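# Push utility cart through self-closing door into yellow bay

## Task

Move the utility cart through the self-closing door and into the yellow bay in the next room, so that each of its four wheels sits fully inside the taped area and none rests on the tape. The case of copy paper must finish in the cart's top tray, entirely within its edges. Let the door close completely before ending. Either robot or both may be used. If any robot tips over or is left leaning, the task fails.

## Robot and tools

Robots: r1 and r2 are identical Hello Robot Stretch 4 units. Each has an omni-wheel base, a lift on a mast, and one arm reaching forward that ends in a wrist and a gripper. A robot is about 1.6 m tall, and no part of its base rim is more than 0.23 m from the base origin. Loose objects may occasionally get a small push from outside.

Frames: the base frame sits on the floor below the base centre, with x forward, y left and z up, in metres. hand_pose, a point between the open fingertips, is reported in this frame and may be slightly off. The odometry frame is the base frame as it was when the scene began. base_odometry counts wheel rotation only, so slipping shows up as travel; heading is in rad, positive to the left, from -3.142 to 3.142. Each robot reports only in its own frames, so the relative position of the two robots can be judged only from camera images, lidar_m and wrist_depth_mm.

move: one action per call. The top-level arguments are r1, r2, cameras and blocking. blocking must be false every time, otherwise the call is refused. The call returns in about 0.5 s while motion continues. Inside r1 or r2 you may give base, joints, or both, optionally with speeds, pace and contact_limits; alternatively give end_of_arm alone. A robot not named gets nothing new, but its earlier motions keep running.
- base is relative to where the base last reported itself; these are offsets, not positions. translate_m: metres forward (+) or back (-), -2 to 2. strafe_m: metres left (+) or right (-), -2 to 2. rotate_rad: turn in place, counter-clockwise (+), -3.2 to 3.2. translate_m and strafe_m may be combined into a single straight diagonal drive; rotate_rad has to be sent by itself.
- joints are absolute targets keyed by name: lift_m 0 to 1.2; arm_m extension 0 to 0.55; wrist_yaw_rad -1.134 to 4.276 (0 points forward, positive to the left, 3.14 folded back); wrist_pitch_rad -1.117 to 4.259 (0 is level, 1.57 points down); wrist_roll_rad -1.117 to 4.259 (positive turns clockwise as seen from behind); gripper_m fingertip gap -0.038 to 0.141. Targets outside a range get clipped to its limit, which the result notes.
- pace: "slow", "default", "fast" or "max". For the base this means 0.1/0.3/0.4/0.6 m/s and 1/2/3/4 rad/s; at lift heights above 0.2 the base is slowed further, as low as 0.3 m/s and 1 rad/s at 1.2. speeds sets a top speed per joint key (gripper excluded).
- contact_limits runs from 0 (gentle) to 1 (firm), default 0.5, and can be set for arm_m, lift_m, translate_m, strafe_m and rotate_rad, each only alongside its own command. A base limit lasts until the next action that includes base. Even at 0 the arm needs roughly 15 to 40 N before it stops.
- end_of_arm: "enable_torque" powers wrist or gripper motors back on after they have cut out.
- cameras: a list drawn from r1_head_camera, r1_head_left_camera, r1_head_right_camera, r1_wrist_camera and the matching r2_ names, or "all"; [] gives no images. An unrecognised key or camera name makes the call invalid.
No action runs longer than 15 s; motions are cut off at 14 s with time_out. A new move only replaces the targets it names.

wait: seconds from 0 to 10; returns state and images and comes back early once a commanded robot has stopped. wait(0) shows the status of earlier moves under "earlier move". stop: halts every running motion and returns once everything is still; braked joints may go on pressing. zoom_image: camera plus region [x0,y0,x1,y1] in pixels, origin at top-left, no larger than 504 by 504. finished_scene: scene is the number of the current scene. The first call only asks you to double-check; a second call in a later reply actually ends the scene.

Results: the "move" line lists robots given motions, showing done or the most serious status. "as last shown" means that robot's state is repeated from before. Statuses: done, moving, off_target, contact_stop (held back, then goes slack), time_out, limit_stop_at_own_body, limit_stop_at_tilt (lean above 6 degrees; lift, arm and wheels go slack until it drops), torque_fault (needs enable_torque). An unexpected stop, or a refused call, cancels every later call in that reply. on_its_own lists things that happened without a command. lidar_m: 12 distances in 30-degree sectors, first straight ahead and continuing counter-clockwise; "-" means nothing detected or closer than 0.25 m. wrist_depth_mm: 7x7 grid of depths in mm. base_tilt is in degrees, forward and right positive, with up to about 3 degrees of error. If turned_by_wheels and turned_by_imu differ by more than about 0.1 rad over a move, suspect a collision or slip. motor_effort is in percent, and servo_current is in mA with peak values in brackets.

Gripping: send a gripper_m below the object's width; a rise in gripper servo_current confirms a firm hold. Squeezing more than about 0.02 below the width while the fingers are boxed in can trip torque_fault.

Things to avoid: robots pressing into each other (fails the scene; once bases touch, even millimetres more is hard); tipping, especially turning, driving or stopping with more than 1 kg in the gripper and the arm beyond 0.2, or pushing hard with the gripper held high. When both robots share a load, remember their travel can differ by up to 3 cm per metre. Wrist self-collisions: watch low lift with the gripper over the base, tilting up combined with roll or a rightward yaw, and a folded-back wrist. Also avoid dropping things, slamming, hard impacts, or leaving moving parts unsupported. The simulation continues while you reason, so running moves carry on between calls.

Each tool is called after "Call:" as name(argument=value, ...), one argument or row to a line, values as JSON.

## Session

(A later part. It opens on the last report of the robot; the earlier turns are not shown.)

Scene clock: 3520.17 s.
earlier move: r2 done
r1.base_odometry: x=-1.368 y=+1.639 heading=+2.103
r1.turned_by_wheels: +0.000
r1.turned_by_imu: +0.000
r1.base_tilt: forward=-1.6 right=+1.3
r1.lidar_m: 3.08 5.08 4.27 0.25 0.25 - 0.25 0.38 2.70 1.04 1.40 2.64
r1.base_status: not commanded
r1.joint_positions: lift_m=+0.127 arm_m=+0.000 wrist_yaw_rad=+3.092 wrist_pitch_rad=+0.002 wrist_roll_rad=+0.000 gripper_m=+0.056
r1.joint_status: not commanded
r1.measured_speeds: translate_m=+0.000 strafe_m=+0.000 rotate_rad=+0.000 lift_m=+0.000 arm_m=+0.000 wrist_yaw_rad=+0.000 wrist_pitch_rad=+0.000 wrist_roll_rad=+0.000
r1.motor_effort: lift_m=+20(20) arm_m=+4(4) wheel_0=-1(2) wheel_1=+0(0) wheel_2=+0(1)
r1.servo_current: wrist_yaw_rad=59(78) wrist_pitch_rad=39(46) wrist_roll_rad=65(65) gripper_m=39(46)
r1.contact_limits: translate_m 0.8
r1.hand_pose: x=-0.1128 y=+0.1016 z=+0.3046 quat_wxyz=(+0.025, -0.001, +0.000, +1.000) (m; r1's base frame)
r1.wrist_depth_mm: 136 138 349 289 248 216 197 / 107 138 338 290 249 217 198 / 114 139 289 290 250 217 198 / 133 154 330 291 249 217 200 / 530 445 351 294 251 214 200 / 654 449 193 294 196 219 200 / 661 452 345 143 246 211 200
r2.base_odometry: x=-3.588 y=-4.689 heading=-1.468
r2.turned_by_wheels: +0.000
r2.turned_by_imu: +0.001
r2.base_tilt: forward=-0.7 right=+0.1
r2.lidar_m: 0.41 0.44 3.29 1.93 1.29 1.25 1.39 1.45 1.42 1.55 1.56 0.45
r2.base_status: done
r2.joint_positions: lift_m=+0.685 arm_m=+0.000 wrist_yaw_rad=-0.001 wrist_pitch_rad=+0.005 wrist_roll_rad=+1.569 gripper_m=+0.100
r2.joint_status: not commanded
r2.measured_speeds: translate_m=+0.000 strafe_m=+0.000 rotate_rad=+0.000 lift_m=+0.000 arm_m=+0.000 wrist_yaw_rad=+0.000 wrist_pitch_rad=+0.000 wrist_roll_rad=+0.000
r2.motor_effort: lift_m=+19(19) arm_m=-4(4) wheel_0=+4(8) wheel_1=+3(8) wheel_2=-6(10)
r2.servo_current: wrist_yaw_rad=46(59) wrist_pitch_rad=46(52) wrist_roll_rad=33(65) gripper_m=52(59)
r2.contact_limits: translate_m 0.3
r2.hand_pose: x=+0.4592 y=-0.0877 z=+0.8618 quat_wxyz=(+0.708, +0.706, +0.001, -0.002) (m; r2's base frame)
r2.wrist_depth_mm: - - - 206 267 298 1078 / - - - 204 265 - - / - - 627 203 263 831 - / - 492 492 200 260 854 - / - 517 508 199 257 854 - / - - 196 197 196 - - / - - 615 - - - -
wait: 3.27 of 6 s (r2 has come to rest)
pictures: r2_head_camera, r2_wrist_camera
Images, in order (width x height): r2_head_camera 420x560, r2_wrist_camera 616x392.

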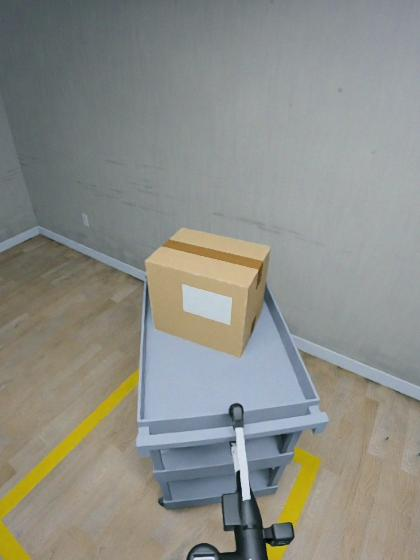

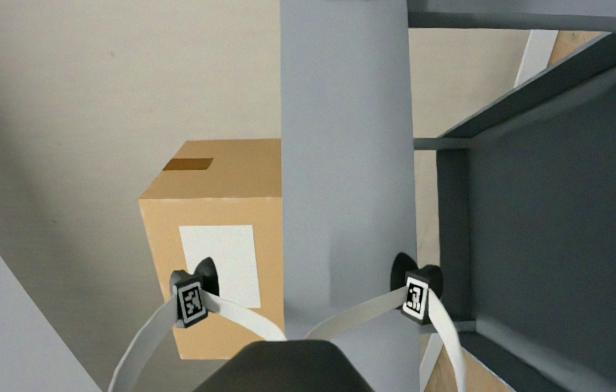

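Call:
move(
  r2={"base": {"translate_m": 0.013}, "pace": "slow", "contact_limits": {"translate_m": 0.3}},
  blocking=false,
  cameras=[],
)

Call:
wait(
  seconds=1.5,
  cameras=[],
)

Call:
move(
  r2={"joints": {"gripper_m": -0.012}},
  blocking=false,
  cameras=[],
)

Call:
wait(
  seconds=3,
  cameras=["r2_wrist_camera"],
)

Scene clock: 3526.40 s.
move: r2 moving
r1.base_odometry: x=-1.368 y=+1.639 heading=+2.103
r1.turned_by_wheels: +0.000
r1.turned_by_imu: +0.000
r1.base_tilt: forward=-1.6 right=+1.3
r1.lidar_m: 3.09 5.06 4.28 0.25 0.25 - 0.25 0.37 2.67 1.07 1.37 2.67
r1.base_status: not commanded
r1.joint_positions: lift_m=+0.127 arm_m=+0.000 wrist_yaw_rad=+3.092 wrist_pitch_rad=+0.002 wrist_roll_rad=+0.000 gripper_m=+0.056
r1.joint_status: not commanded
r1.measured_speeds: translate_m=+0.000 strafe_m=+0.000 rotate_rad=+0.000 lift_m=+0.000 arm_m=+0.000 wrist_yaw_rad=+0.000 wrist_pitch_rad=+0.000 wrist_roll_rad=+0.000
r1.motor_effort: lift_m=+20(20) arm_m=+4(4) wheel_0=-1(1) wheel_1=+0(0) wheel_2=+0(1)
r1.servo_current: wrist_yaw_rad=59(72) wrist_pitch_rad=46(52) wrist_roll_rad=52(52) gripper_m=46(46)
r1.contact_limits: translate_m 0.8
r1.hand_pose: x=-0.1128 y=+0.1016 z=+0.3046 quat_wxyz=(+0.025, -0.001, +0.000, +1.000) (m; r1's base frame)
r1.wrist_depth_mm: 136 138 347 289 248 216 197 / 107 138 338 291 248 216 198 / 115 138 287 291 250 217 198 / 133 154 332 293 251 216 199 / 530 442 353 294 251 213 200 / 661 449 193 293 197 218 200 / 661 449 347 143 247 210 200
r2.base_odometry: x=-3.587 y=-4.700 heading=-1.468
r2.turned_by_wheels: +0.000
r2.turned_by_imu: +0.001
r2.base_tilt: forward=-0.7 right=+0.1
r2.lidar_m: 0.40 0.42 3.27 1.96 1.29 1.27 1.37 1.43 1.43 1.54 1.56 0.45
r2.base_status: translate_m moving
r2.joint_positions: lift_m=+0.685 arm_m=+0.000 wrist_yaw_rad=-0.001 wrist_pitch_rad=+0.005 wrist_roll_rad=+1.569 gripper_m=+0.100
r2.joint_status: not commanded
r2.measured_speeds: translate_m=+0.021 strafe_m=+0.000 rotate_rad=+0.000 lift_m=+0.000 arm_m=+0.000 wrist_yaw_rad=+0.000 wrist_pitch_rad=+0.000 wrist_roll_rad=+0.000
r2.motor_effort: lift_m=+19(19) arm_m=-4(4) wheel_0=+5(8) wheel_1=+5(6) wheel_2=-5(10)
r2.servo_current: wrist_yaw_rad=52(52) wrist_pitch_rad=52(52) wrist_roll_rad=39(59) gripper_m=46(59)
r2.contact_limits: translate_m 0.3
r2.hand_pose: x=+0.4592 y=-0.0877 z=+0.8618 quat_wxyz=(+0.708, +0.706, +0.001, -0.002) (m; r2's base frame)
r2.wrist_depth_mm: - - - 195 258 279 1118 / - - - 194 254 - - / - - 615 193 253 831 - / - 480 484 191 251 842 - / - 504 500 189 248 - - / - - 197 187 198 - - / - - 609 - - - -
pictures: none
No camera images: "cameras" was empty.

Scene clock: 3526.90 s.
earlier move: r2 done
r1.base_odometry: x=-1.368 y=+1.639 heading=+2.103
r1.turned_by_wheels: +0.000
r1.turned_by_imu: +0.000
r1.base_tilt: forward=-1.6 right=+1.3
r1.lidar_m: 3.04 5.05 4.26 0.25 0.25 - 0.25 0.35 2.69 1.06 1.40 2.67
r1.base_status: not commanded
r1.joint_positions: lift_m=+0.127 arm_m=+0.000 wrist_yaw_rad=+3.092 wrist_pitch_rad=+0.002 wrist_roll_rad=+0.000 gripper_m=+0.056
r1.joint_status: not commanded
r1.measured_speeds: translate_m=+0.000 strafe_m=+0.000 rotate_rad=+0.000 lift_m=+0.000 arm_m=+0.000 wrist_yaw_rad=+0.000 wrist_pitch_rad=+0.000 wrist_roll_rad=+0.000
r1.motor_effort: lift_m=+20(20) arm_m=+4(4) wheel_0=-1(2) wheel_1=+0(0) wheel_2=+0(1)
r1.servo_current: wrist_yaw_rad=39(72) wrist_pitch_rad=39(52) wrist_roll_rad=20(59) gripper_m=39(46)
r1.contact_limits: translate_m 0.8
r1.hand_pose: x=-0.1128 y=+0.1016 z=+0.3046 quat_wxyz=(+0.025, -0.001, +0.000, +1.000) (m; r1's base frame)
r1.wrist_depth_mm: 135 138 347 290 248 215 197 / 107 138 342 290 247 217 197 / 114 138 286 290 249 217 198 / 133 154 330 293 249 219 198 / 530 445 353 290 250 216 200 / 661 452 193 294 196 218 200 / 654 452 345 143 246 211 199
r2.base_odometry: x=-3.587 y=-4.702 heading=-1.468
r2.turned_by_wheels: +0.000
r2.turned_by_imu: +0.000
r2.base_tilt: forward=-0.7 right=+0.1
r2.lidar_m: 0.39 0.42 3.28 1.93 1.29 1.23 1.40 1.46 1.43 1.55 1.57 0.44
r2.base_status: done
r2.joint_positions: lift_m=+0.685 arm_m=+0.000 wrist_yaw_rad=-0.001 wrist_pitch_rad=+0.005 wrist_roll_rad=+1.569 gripper_m=+0.100
r2.joint_status: not commanded
r2.measured_speeds: translate_m=+0.000 strafe_m=+0.000 rotate_rad=+0.000 lift_m=+0.000 arm_m=+0.000 wrist_yaw_rad=+0.000 wrist_pitch_rad=+0.000 wrist_roll_rad=+0.000
r2.motor_effort: lift_m=+19(19) arm_m=-3(4) wheel_0=+4(8) wheel_1=+6(6) wheel_2=-7(10)
r2.servo_current: wrist_yaw_rad=46(52) wrist_pitch_rad=46(52) wrist_roll_rad=46(59) gripper_m=52(59)
r2.contact_limits: translate_m 0.3
r2.hand_pose: x=+0.4592 y=-0.0877 z=+0.8618 quat_wxyz=(+0.708, +0.706, +0.001, -0.002) (m; r2's base frame)
r2.wrist_depth_mm: - - - 193 255 279 1138 / - - - 191 252 - 496 / - - 615 190 250 768 - / - 477 473 189 248 842 - / - 504 496 186 247 - - / - - 197 184 191 - - / - - 597 - - - -
wait: 0.50 of 1.5 s (r2 has come to rest)
pictures: none
No camera images: "cameras" was empty.

Scene clock: 3527.40 s.
move: r2 moving
r1.base_odometry: x=-1.368 y=+1.639 heading=+2.103
r1.turned_by_wheels: +0.000
r1.turned_by_imu: +0.000
r1.base_tilt: forward=-1.6 right=+1.3
r1.lidar_m: 3.08 5.08 4.25 0.25 0.25 - 0.25 0.37 2.69 1.07 1.40 2.66
r1.base_status: not commanded
r1.joint_positions: lift_m=+0.127 arm_m=+0.000 wrist_yaw_rad=+3.092 wrist_pitch_rad=+0.002 wrist_roll_rad=+0.000 gripper_m=+0.056
r1.joint_status: not commanded
r1.measured_speeds: translate_m=+0.000 strafe_m=+0.000 rotate_rad=+0.000 lift_m=+0.000 arm_m=+0.000 wrist_yaw_rad=+0.000 wrist_pitch_rad=+0.000 wrist_roll_rad=+0.000
r1.motor_effort: lift_m=+20(20) arm_m=+4(4) wheel_0=-1(2) wheel_1=+0(0) wheel_2=+0(1)
r1.servo_current: wrist_yaw_rad=65(78) wrist_pitch_rad=46(46) wrist_roll_rad=26(65) gripper_m=39(46)
r1.contact_limits: translate_m 0.8
r1.hand_pose: x=-0.1128 y=+0.1016 z=+0.3046 quat_wxyz=(+0.025, -0.001, +0.000, +1.000) (m; r1's base frame)
r1.wrist_depth_mm: 136 138 349 289 248 216 198 / 107 138 340 290 249 216 198 / 114 139 287 290 249 217 198 / 133 154 334 293 249 217 199 / 530 445 353 293 251 214 200 / 647 449 193 294 197 218 200 / 654 452 345 143 246 210 200
r2.base_odometry: x=-3.587 y=-4.702 heading=-1.468
r2.turned_by_wheels: +0.000
r2.turned_by_imu: +0.000
r2.base_tilt: forward=-0.6 right=+0.0
r2.lidar_m: 0.39 0.40 3.27 1.94 1.27 1.25 1.40 1.44 1.43 1.55 1.57 0.43
r2.base_status: not commanded
r2.joint_positions: lift_m=+0.685 arm_m=+0.000 wrist_yaw_rad=-0.001 wrist_pitch_rad=+0.005 wrist_roll_rad=+1.569 gripper_m=+0.083
r2.joint_status: gripper_m moving
r2.measured_speeds: translate_m=+0.000 strafe_m=+0.000 rotate_rad=+0.000 lift_m=+0.000 arm_m=+0.000 wrist_yaw_rad=+0.000 wrist_pitch_rad=+0.000 wrist_roll_rad=+0.000
r2.motor_effort: lift_m=+19(19) arm_m=-4(4) wheel_0=+4(5) wheel_1=+5(6) wheel_2=-6(7)
r2.servo_current: wrist_yaw_rad=65(65) wrist_pitch_rad=46(46) wrist_roll_rad=33(46) gripper_m=111(117)
r2.contact_limits: translate_m 0.3
r2.hand_pose: x=+0.4592 y=-0.0877 z=+0.8618 quat_wxyz=(+0.708, +0.706, +0.001, -0.002) (m; r2's base frame)
r2.wrist_depth_mm: - - - 195 256 274 1118 / - - - 193 254 - 530 / - - 621 191 252 831 - / - 477 480 190 249 842 - / - 504 496 187 247 831 - / - - 194 185 191 - - / - - 591 - - - -
pictures: none
No camera images: "cameras" was empty.

Scene clock: 3528.77 s.
earlier move: r2 done
r1.base_odometry: x=-1.368 y=+1.639 heading=+2.103
r1.turned_by_wheels: +0.000
r1.turned_by_imu: +0.000
r1.base_tilt: forward=-1.6 right=+1.3
r1.lidar_m: 3.07 5.07 4.25 0.25 0.25 - 0.25 0.36 2.66 1.07 1.39 2.66
r1.base_status: not commanded
r1.joint_positions: lift_m=+0.127 arm_m=+0.000 wrist_yaw_rad=+3.092 wrist_pitch_rad=+0.002 wrist_roll_rad=+0.000 gripper_m=+0.056
r1.joint_status: not commanded
r1.measured_speeds: translate_m=+0.000 strafe_m=+0.000 rotate_rad=+0.000 lift_m=+0.000 arm_m=+0.000 wrist_yaw_rad=+0.000 wrist_pitch_rad=+0.000 wrist_roll_rad=+0.000
r1.motor_effort: lift_m=+20(20) arm_m=+4(4) wheel_0=-1(2) wheel_1=+0(1) wheel_2=+0(1)
r1.servo_current: wrist_yaw_rad=46(78) wrist_pitch_rad=39(52) wrist_roll_rad=52(65) gripper_m=39(52)
r1.contact_limits: translate_m 0.8
r1.hand_pose: x=-0.1128 y=+0.1016 z=+0.3046 quat_wxyz=(+0.025, -0.001, +0.000, +1.000) (m; r1's base frame)
r1.wrist_depth_mm: 136 137 347 289 248 216 196 / 107 138 340 290 248 217 198 / 115 138 287 291 251 217 198 / 133 153 332 291 250 217 199 / 530 445 351 293 250 214 200 / 661 449 193 296 197 219 200 / 668 449 343 143 246 210 199
r2.base_odometry: x=-3.587 y=-4.702 heading=-1.467
r2.turned_by_wheels: +0.000
r2.turned_by_imu: +0.000
r2.base_tilt: forward=-0.7 right=+0.1
r2.lidar_m: 0.39 0.39 3.25 1.92 1.29 1.26 1.36 1.48 1.43 1.56 1.55 0.44
r2.base_status: not commanded
r2.joint_positions: lift_m=+0.685 arm_m=+0.000 wrist_yaw_rad=-0.001 wrist_pitch_rad=+0.005 wrist_roll_rad=+1.569 gripper_m=-0.011
r2.joint_status: all done
r2.measured_speeds: translate_m=+0.000 strafe_m=+0.000 rotate_rad=+0.000 lift_m=+0.000 arm_m=+0.000 wrist_yaw_rad=+0.000 wrist_pitch_rad=+0.000 wrist_roll_rad=+0.000
r2.motor_effort: lift_m=+19(19) arm_m=-4(4) wheel_0=+3(5) wheel_1=+4(6) wheel_2=-3(7)
r2.servo_current: wrist_yaw_rad=46(65) wrist_pitch_rad=39(46) wrist_roll_rad=46(59) gripper_m=98(202)
r2.contact_limits: translate_m 0.3
r2.hand_pose: x=+0.4592 y=-0.0877 z=+0.8618 quat_wxyz=(+0.708, +0.706, +0.001, -0.002) (m; r2's base frame)
r2.wrist_depth_mm: - - - 186 247 - 1118 / - - - 183 245 - 496 / - - 591 183 244 768 - / - 473 473 181 242 854 - / - 500 496 180 238 - - / - - 189 178 182 - - / - - 591 - - - -
wait: 1.37 of 3 s (r2 has come to rest)
pictures: r2_wrist_camera
Images, in order (width x height): r2_wrist_camera 616x392.

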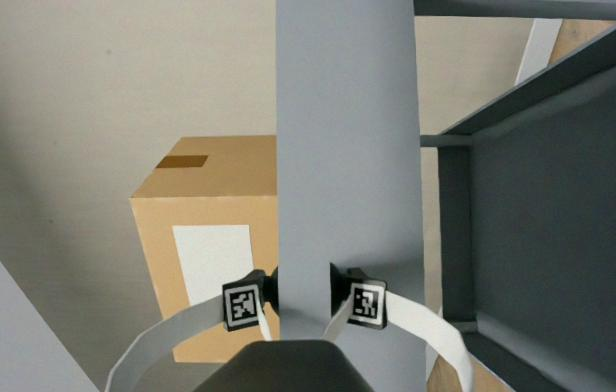

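Call:
move(
  r2={"base": {"translate_m": -0.08, "strafe_m": 0.16}, "pace": "slow", "contact_limits": {"strafe_m": 0.4}},
  blocking=false,
  cameras=[],
)

Call:
wait(
  seconds=6,
  cameras=["r2_head_camera", "r2_wrist_camera"],
)

Scene clock: 3536.70 s.
move: r2 moving
r1.base_odometry: x=-1.368 y=+1.639 heading=+2.103
r1.turned_by_wheels: +0.000
r1.turned_by_imu: +0.000
r1.base_tilt: forward=-1.6 right=+1.2
r1.lidar_m: 3.08 5.09 4.26 0.25 0.25 - 0.25 0.33 2.65 1.04 1.38 2.65
r1.base_status: not commanded
r1.joint_positions: lift_m=+0.127 arm_m=+0.000 wrist_yaw_rad=+3.092 wrist_pitch_rad=+0.002 wrist_roll_rad=+0.000 gripper_m=+0.056
r1.joint_status: not commanded
r1.measured_speeds: translate_m=+0.000 strafe_m=+0.000 rotate_rad=+0.000 lift_m=+0.000 arm_m=+0.000 wrist_yaw_rad=+0.000 wrist_pitch_rad=+0.000 wrist_roll_rad=+0.000
r1.motor_effort: lift_m=+20(20) arm_m=+4(4) wheel_0=-1(2) wheel_1=+0(0) wheel_2=+0(1)
r1.servo_current: wrist_yaw_rad=52(72) wrist_pitch_rad=39(52) wrist_roll_rad=52(52) gripper_m=39(46)
r1.contact_limits: translate_m 0.8
r1.hand_pose: x=-0.1128 y=+0.1016 z=+0.3046 quat_wxyz=(+0.025, -0.001, +0.000, +1.000) (m; r1's base frame)
r1.wrist_depth_mm: 136 138 347 290 248 216 197 / 107 138 340 289 249 216 197 / 114 138 287 291 250 216 199 / 133 153 332 293 251 218 199 / 521 445 353 293 251 213 199 / 661 445 193 294 196 218 200 / 661 452 343 143 246 211 200
r2.base_odometry: x=-3.577 y=-4.696 heading=-1.467
r2.turned_by_wheels: +0.000
r2.turned_by_imu: +0.001
r2.base_tilt: forward=-0.6 right=+0.1
r2.lidar_m: 0.39 0.38 3.26 1.94 1.27 1.26 1.37 1.47 1.42 1.56 1.59 0.43
r2.base_status: translate_m moving; strafe_m moving
r2.joint_positions: lift_m=+0.685 arm_m=+0.000 wrist_yaw_rad=-0.001 wrist_pitch_rad=+0.005 wrist_roll_rad=+1.569 gripper_m=-0.011
r2.joint_status: not commanded
r2.measured_speeds: translate_m=-0.021 strafe_m=+0.044 rotate_rad=-0.003 lift_m=+0.000 arm_m=+0.000 wrist_yaw_rad=+0.000 wrist_pitch_rad=+0.000 wrist_roll_rad=+0.000
r2.motor_effort: lift_m=+19(19) arm_m=-4(4) wheel_0=-9(11) wheel_1=+5(9) wheel_2=+9(10)
r2.servo_current: wrist_yaw_rad=39(52) wrist_pitch_rad=46(46) wrist_roll_rad=46(59) gripper_m=98(104)
r2.contact_limits: strafe_m 0.4
r2.hand_pose: x=+0.4592 y=-0.0877 z=+0.8618 quat_wxyz=(+0.708, +0.706, +0.001, -0.002) (m; r2's base frame)
r2.wrist_depth_mm: - - - 184 246 - 1182 / - - - 183 244 - - / - - 591 182 242 798 - / - 473 477 181 240 831 - / - 504 500 180 238 - - / - - 189 178 182 - - / - - 603 - - - -
pictures: none
No camera images: "cameras" was empty.

Scene clock: 3539.27 s.
earlier move: r2 done
r1.base_odometry: x=-1.368 y=+1.639 heading=+2.103
r1.turned_by_wheels: +0.000
r1.turned_by_imu: +0.000
r1.base_tilt: forward=-1.6 right=+1.3
r1.lidar_m: 3.07 5.08 4.25 0.25 0.25 - 0.25 0.36 3.66 1.06 1.41 2.66
r1.base_status: not commanded
r1.joint_positions: lift_m=+0.127 arm_m=+0.000 wrist_yaw_rad=+3.092 wrist_pitch_rad=+0.002 wrist_roll_rad=+0.000 gripper_m=+0.056
r1.joint_status: not commanded
r1.measured_speeds: translate_m=+0.000 strafe_m=+0.000 rotate_rad=+0.000 lift_m=+0.000 arm_m=+0.000 wrist_yaw_rad=+0.000 wrist_pitch_rad=+0.000 wrist_roll_rad=+0.000
r1.motor_effort: lift_m=+20(20) arm_m=+4(4) wheel_0=-1(2) wheel_1=+0(1) wheel_2=-1(1)
r1.servo_current: wrist_yaw_rad=72(72) wrist_pitch_rad=46(52) wrist_roll_rad=46(72) gripper_m=39(46)
r1.contact_limits: translate_m 0.8
r1.hand_pose: x=-0.1128 y=+0.1016 z=+0.3046 quat_wxyz=(+0.025, -0.001, +0.000, +1.000) (m; r1's base frame)
r1.wrist_depth_mm: 136 138 347 289 247 216 197 / 107 138 338 291 249 216 198 / 114 138 286 290 250 217 198 / 133 153 330 291 250 217 200 / 525 442 351 293 250 213 199 / 647 449 193 293 197 219 199 / 661 449 345 143 246 210 199
r2.base_odometry: x=-3.436 y=-4.606 heading=-1.467
r2.turned_by_wheels: +0.000
r2.turned_by_imu: +0.000
r2.base_tilt: forward=-0.7 right=+0.1
r2.lidar_m: 0.45 2.71 3.19 1.77 1.14 1.12 1.21 1.55 1.50 1.62 1.70 0.36
r2.base_status: done
r2.joint_positions: lift_m=+0.685 arm_m=+0.000 wrist_yaw_rad=-0.001 wrist_pitch_rad=+0.005 wrist_roll_rad=+1.569 gripper_m=-0.011
r2.joint_status: not commanded
r2.measured_speeds: translate_m=+0.000 strafe_m=+0.000 rotate_rad=+0.000 lift_m=+0.000 arm_m=+0.000 wrist_yaw_rad=+0.000 wrist_pitch_rad=+0.000 wrist_roll_rad=+0.000
r2.motor_effort: lift_m=+19(19) arm_m=-4(4) wheel_0=-3(15) wheel_1=+4(9) wheel_2=+6(10)
r2.servo_current: wrist_yaw_rad=52(65) wrist_pitch_rad=39(52) wrist_roll_rad=46(59) gripper_m=72(104)
r2.contact_limits: strafe_m 0.4
r2.hand_pose: x=+0.4592 y=-0.0878 z=+0.8618 quat_wxyz=(+0.708, +0.706, +0.001, -0.002) (m; r2's base frame)
r2.wrist_depth_mm: - 364 364 - 147 - - / - 410 415 - 161 - - / - 504 525 108 178 - - / - - - 125 198 - - / - - - 138 224 1708 517 / - - 187 159 181 1618 466 / - - - - 364 - 404
wait: 2.57 of 6 s (r2 has come to rest)
pictures: r2_head_camera, r2_wrist_camera
Images, in order (width x height): r2_head_camera 420x560, r2_wrist_camera 616x392.

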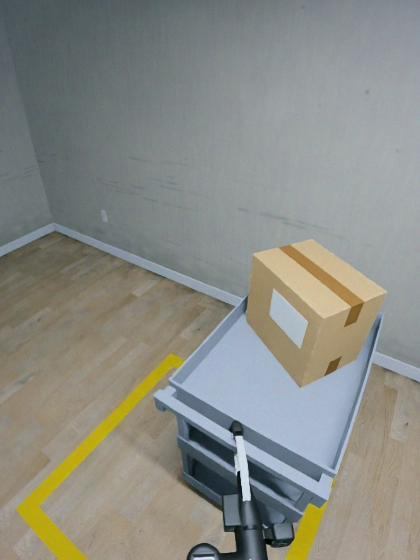

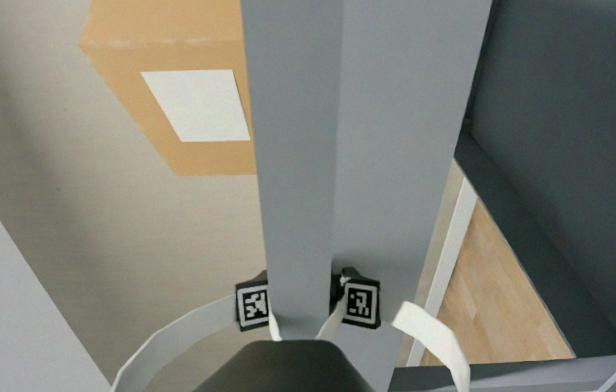

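Call:
zoom_image(
  camera="r2_head_camera",
  region=[0, 340, 210, 560],
)

Call:
zoom_image(
  camera="r2_head_camera",
  region=[210, 340, 420, 560],
)

Scaled by 2.291 from the camera's 420x560 image, which has a finer 1200x1600 frame.

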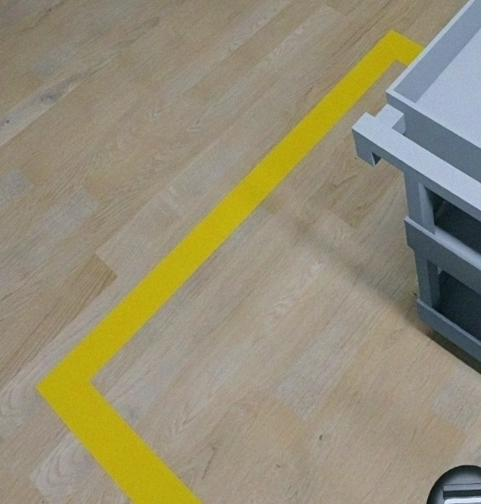

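Scaled by 2.291 from the camera's 420x560 image, which has a finer 1200x1600 frame.

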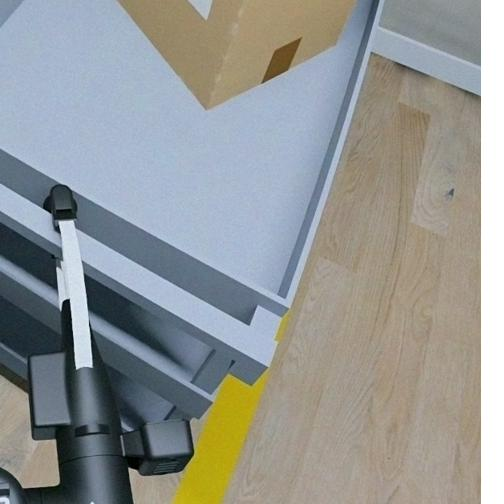

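Call:
move(
  r2={"base": {"translate_m": -0.18, "strafe_m": 0.17}, "pace": "slow", "contact_limits": {"strafe_m": 0.4}},
  blocking=false,
  cameras=[],
)

Call:
wait(
  seconds=6,
  cameras=["r2_head_camera", "r2_wrist_camera", "r2_head_right_camera"],
)

Scene clock: 3590.70 s.
move: r2 moving
r1.base_odometry: x=-1.368 y=+1.639 heading=+2.103
r1.turned_by_wheels: +0.000
r1.turned_by_imu: +0.000
r1.base_tilt: forward=-1.6 right=+1.3
r1.lidar_m: 3.04 5.09 4.24 0.25 0.25 - 0.25 0.36 3.67 1.08 1.40 2.66
r1.base_status: not commanded
r1.joint_positions: lift_m=+0.127 arm_m=+0.000 wrist_yaw_rad=+3.092 wrist_pitch_rad=+0.002 wrist_roll_rad=+0.000 gripper_m=+0.056
r1.joint_status: not commanded
r1.measured_speeds: translate_m=+0.000 strafe_m=+0.000 rotate_rad=+0.000 lift_m=+0.000 arm_m=+0.000 wrist_yaw_rad=+0.000 wrist_pitch_rad=+0.000 wrist_roll_rad=+0.000
r1.motor_effort: lift_m=+20(20) arm_m=+4(4) wheel_0=-1(1) wheel_1=+0(0) wheel_2=+0(1)
r1.servo_current: wrist_yaw_rad=52(52) wrist_pitch_rad=52(52) wrist_roll_rad=26(65) gripper_m=46(46)
r1.contact_limits: translate_m 0.8
r1.hand_pose: x=-0.1128 y=+0.1016 z=+0.3046 quat_wxyz=(+0.025, -0.001, +0.000, +1.000) (m; r1's base frame)
r1.wrist_depth_mm: 136 137 347 289 248 216 196 / 107 138 338 290 249 216 198 / 114 139 286 290 249 217 198 / 133 154 330 291 250 218 198 / 525 442 353 294 250 214 198 / 661 449 193 294 196 219 199 / 676 449 347 143 246 211 199
r2.base_odometry: x=-3.428 y=-4.596 heading=-1.467
r2.turned_by_wheels: +0.000
r2.turned_by_imu: +0.000
r2.base_tilt: forward=-0.6 right=+0.0
r2.lidar_m: 0.45 2.73 3.17 1.77 1.11 1.09 1.21 1.54 1.52 1.66 1.74 0.36
r2.base_status: translate_m moving; strafe_m moving
r2.joint_positions: lift_m=+0.685 arm_m=+0.000 wrist_yaw_rad=-0.001 wrist_pitch_rad=+0.005 wrist_roll_rad=+1.569 gripper_m=-0.011
r2.joint_status: not commanded
r2.measured_speeds: translate_m=-0.037 strafe_m=+0.035 rotate_rad=+0.002 lift_m=+0.000 arm_m=+0.000 wrist_yaw_rad=+0.000 wrist_pitch_rad=+0.000 wrist_roll_rad=+0.000
r2.motor_effort: lift_m=+19(19) arm_m=-3(4) wheel_0=-10(13) wheel_1=+4(5) wheel_2=+9(11)
r2.servo_current: wrist_yaw_rad=39(59) wrist_pitch_rad=46(46) wrist_roll_rad=39(59) gripper_m=72(78)
r2.contact_limits: strafe_m 0.4
r2.hand_pose: x=+0.4592 y=-0.0878 z=+0.8618 quat_wxyz=(+0.708, +0.706, +0.001, -0.002) (m; r2's base frame)
r2.wrist_depth_mm: - 366 368 - 149 - - / - 410 415 103 163 - - / - 496 530 110 180 - - / - - - 128 201 - - / - - - 141 226 1661 512 / - - 189 166 181 1576 466 / - - - - 364 366 407
pictures: none
No camera images: "cameras" was empty.

Scene clock: 3593.90 s.
earlier move: r2 done
r1.base_odometry: x=-1.368 y=+1.639 heading=+2.103
r1.turned_by_wheels: +0.000
r1.turned_by_imu: +0.000
r1.base_tilt: forward=-1.6 right=+1.3
r1.lidar_m: 3.07 5.08 4.27 0.25 0.25 - 0.25 0.36 3.64 1.07 1.37 2.66
r1.base_status: not commanded
r1.joint_positions: lift_m=+0.127 arm_m=+0.000 wrist_yaw_rad=+3.092 wrist_pitch_rad=+0.002 wrist_roll_rad=+0.000 gripper_m=+0.056
r1.joint_status: not commanded
r1.measured_speeds: translate_m=+0.000 strafe_m=+0.000 rotate_rad=+0.000 lift_m=+0.000 arm_m=+0.000 wrist_yaw_rad=+0.000 wrist_pitch_rad=+0.000 wrist_roll_rad=+0.000
r1.motor_effort: lift_m=+20(20) arm_m=+4(4) wheel_0=-1(2) wheel_1=+0(1) wheel_2=+0(1)
r1.servo_current: wrist_yaw_rad=46(78) wrist_pitch_rad=39(52) wrist_roll_rad=33(65) gripper_m=39(52)
r1.contact_limits: translate_m 0.8
r1.hand_pose: x=-0.1128 y=+0.1016 z=+0.3046 quat_wxyz=(+0.025, -0.001, +0.000, +1.000) (m; r1's base frame)
r1.wrist_depth_mm: 136 138 347 290 249 216 198 / 107 138 338 290 248 216 198 / 115 138 285 290 249 218 199 / 133 153 330 293 249 218 198 / 530 442 353 294 251 214 199 / 654 449 193 293 196 218 200 / 661 452 347 143 247 211 199
r2.base_odometry: x=-3.286 y=-4.410 heading=-1.467
r2.turned_by_wheels: +0.000
r2.turned_by_imu: -0.001
r2.base_tilt: forward=-0.7 right=+0.1
r2.lidar_m: 0.49 3.08 2.51 1.61 0.88 0.87 0.96 1.41 1.53 1.71 0.32 0.34
r2.base_status: done
r2.joint_positions: lift_m=+0.685 arm_m=+0.000 wrist_yaw_rad=-0.010 wrist_pitch_rad=+0.005 wrist_roll_rad=+1.569 gripper_m=-0.011
r2.joint_status: not commanded
r2.measured_speeds: translate_m=+0.000 strafe_m=+0.000 rotate_rad=+0.000 lift_m=+0.000 arm_m=+0.000 wrist_yaw_rad=+0.000 wrist_pitch_rad=+0.000 wrist_roll_rad=+0.000
r2.motor_effort: lift_m=+19(19) arm_m=-3(4) wheel_0=-8(16) wheel_1=+3(6) wheel_2=+1(11)
r2.servo_current: wrist_yaw_rad=65(72) wrist_pitch_rad=46(59) wrist_roll_rad=52(59) gripper_m=72(85)
r2.contact_limits: strafe_m 0.4
r2.hand_pose: x=+0.4584 y=-0.0902 z=+0.8618 quat_wxyz=(+0.708, +0.706, -0.002, -0.005) (m; r2's base frame)
r2.wrist_depth_mm: - - - - - - - / - - - - - - - / - - - - - - - / - - - - - - 473 / - - - - - 1576 452 / - - - - 179 397 1118 / - - - - - 1618 1182
wait: 3.20 of 6 s (r2 has come to rest)
pictures: r2_head_camera, r2_head_right_camera, r2_wrist_camera
Images, in order (width x height): r2_head_camera 420x560, r2_head_right_camera 420x672, r2_wrist_camera 616x392.

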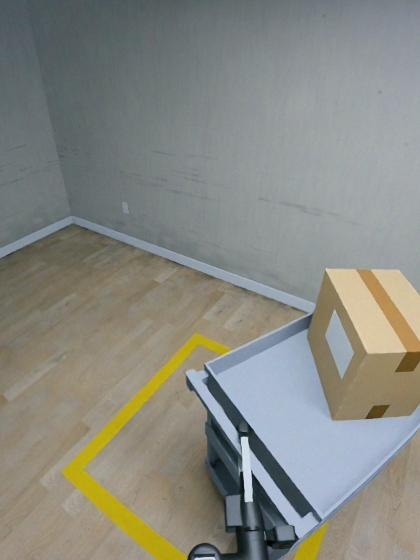

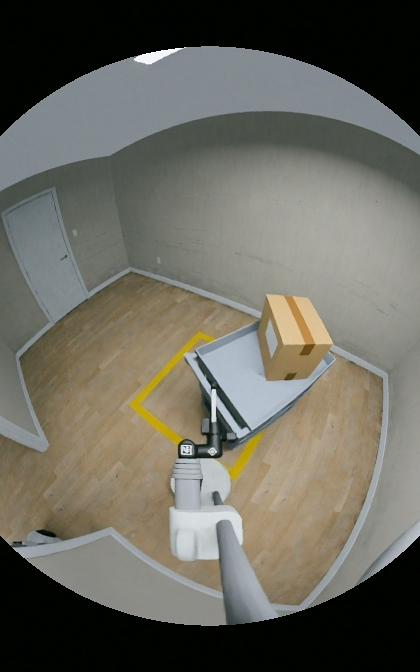

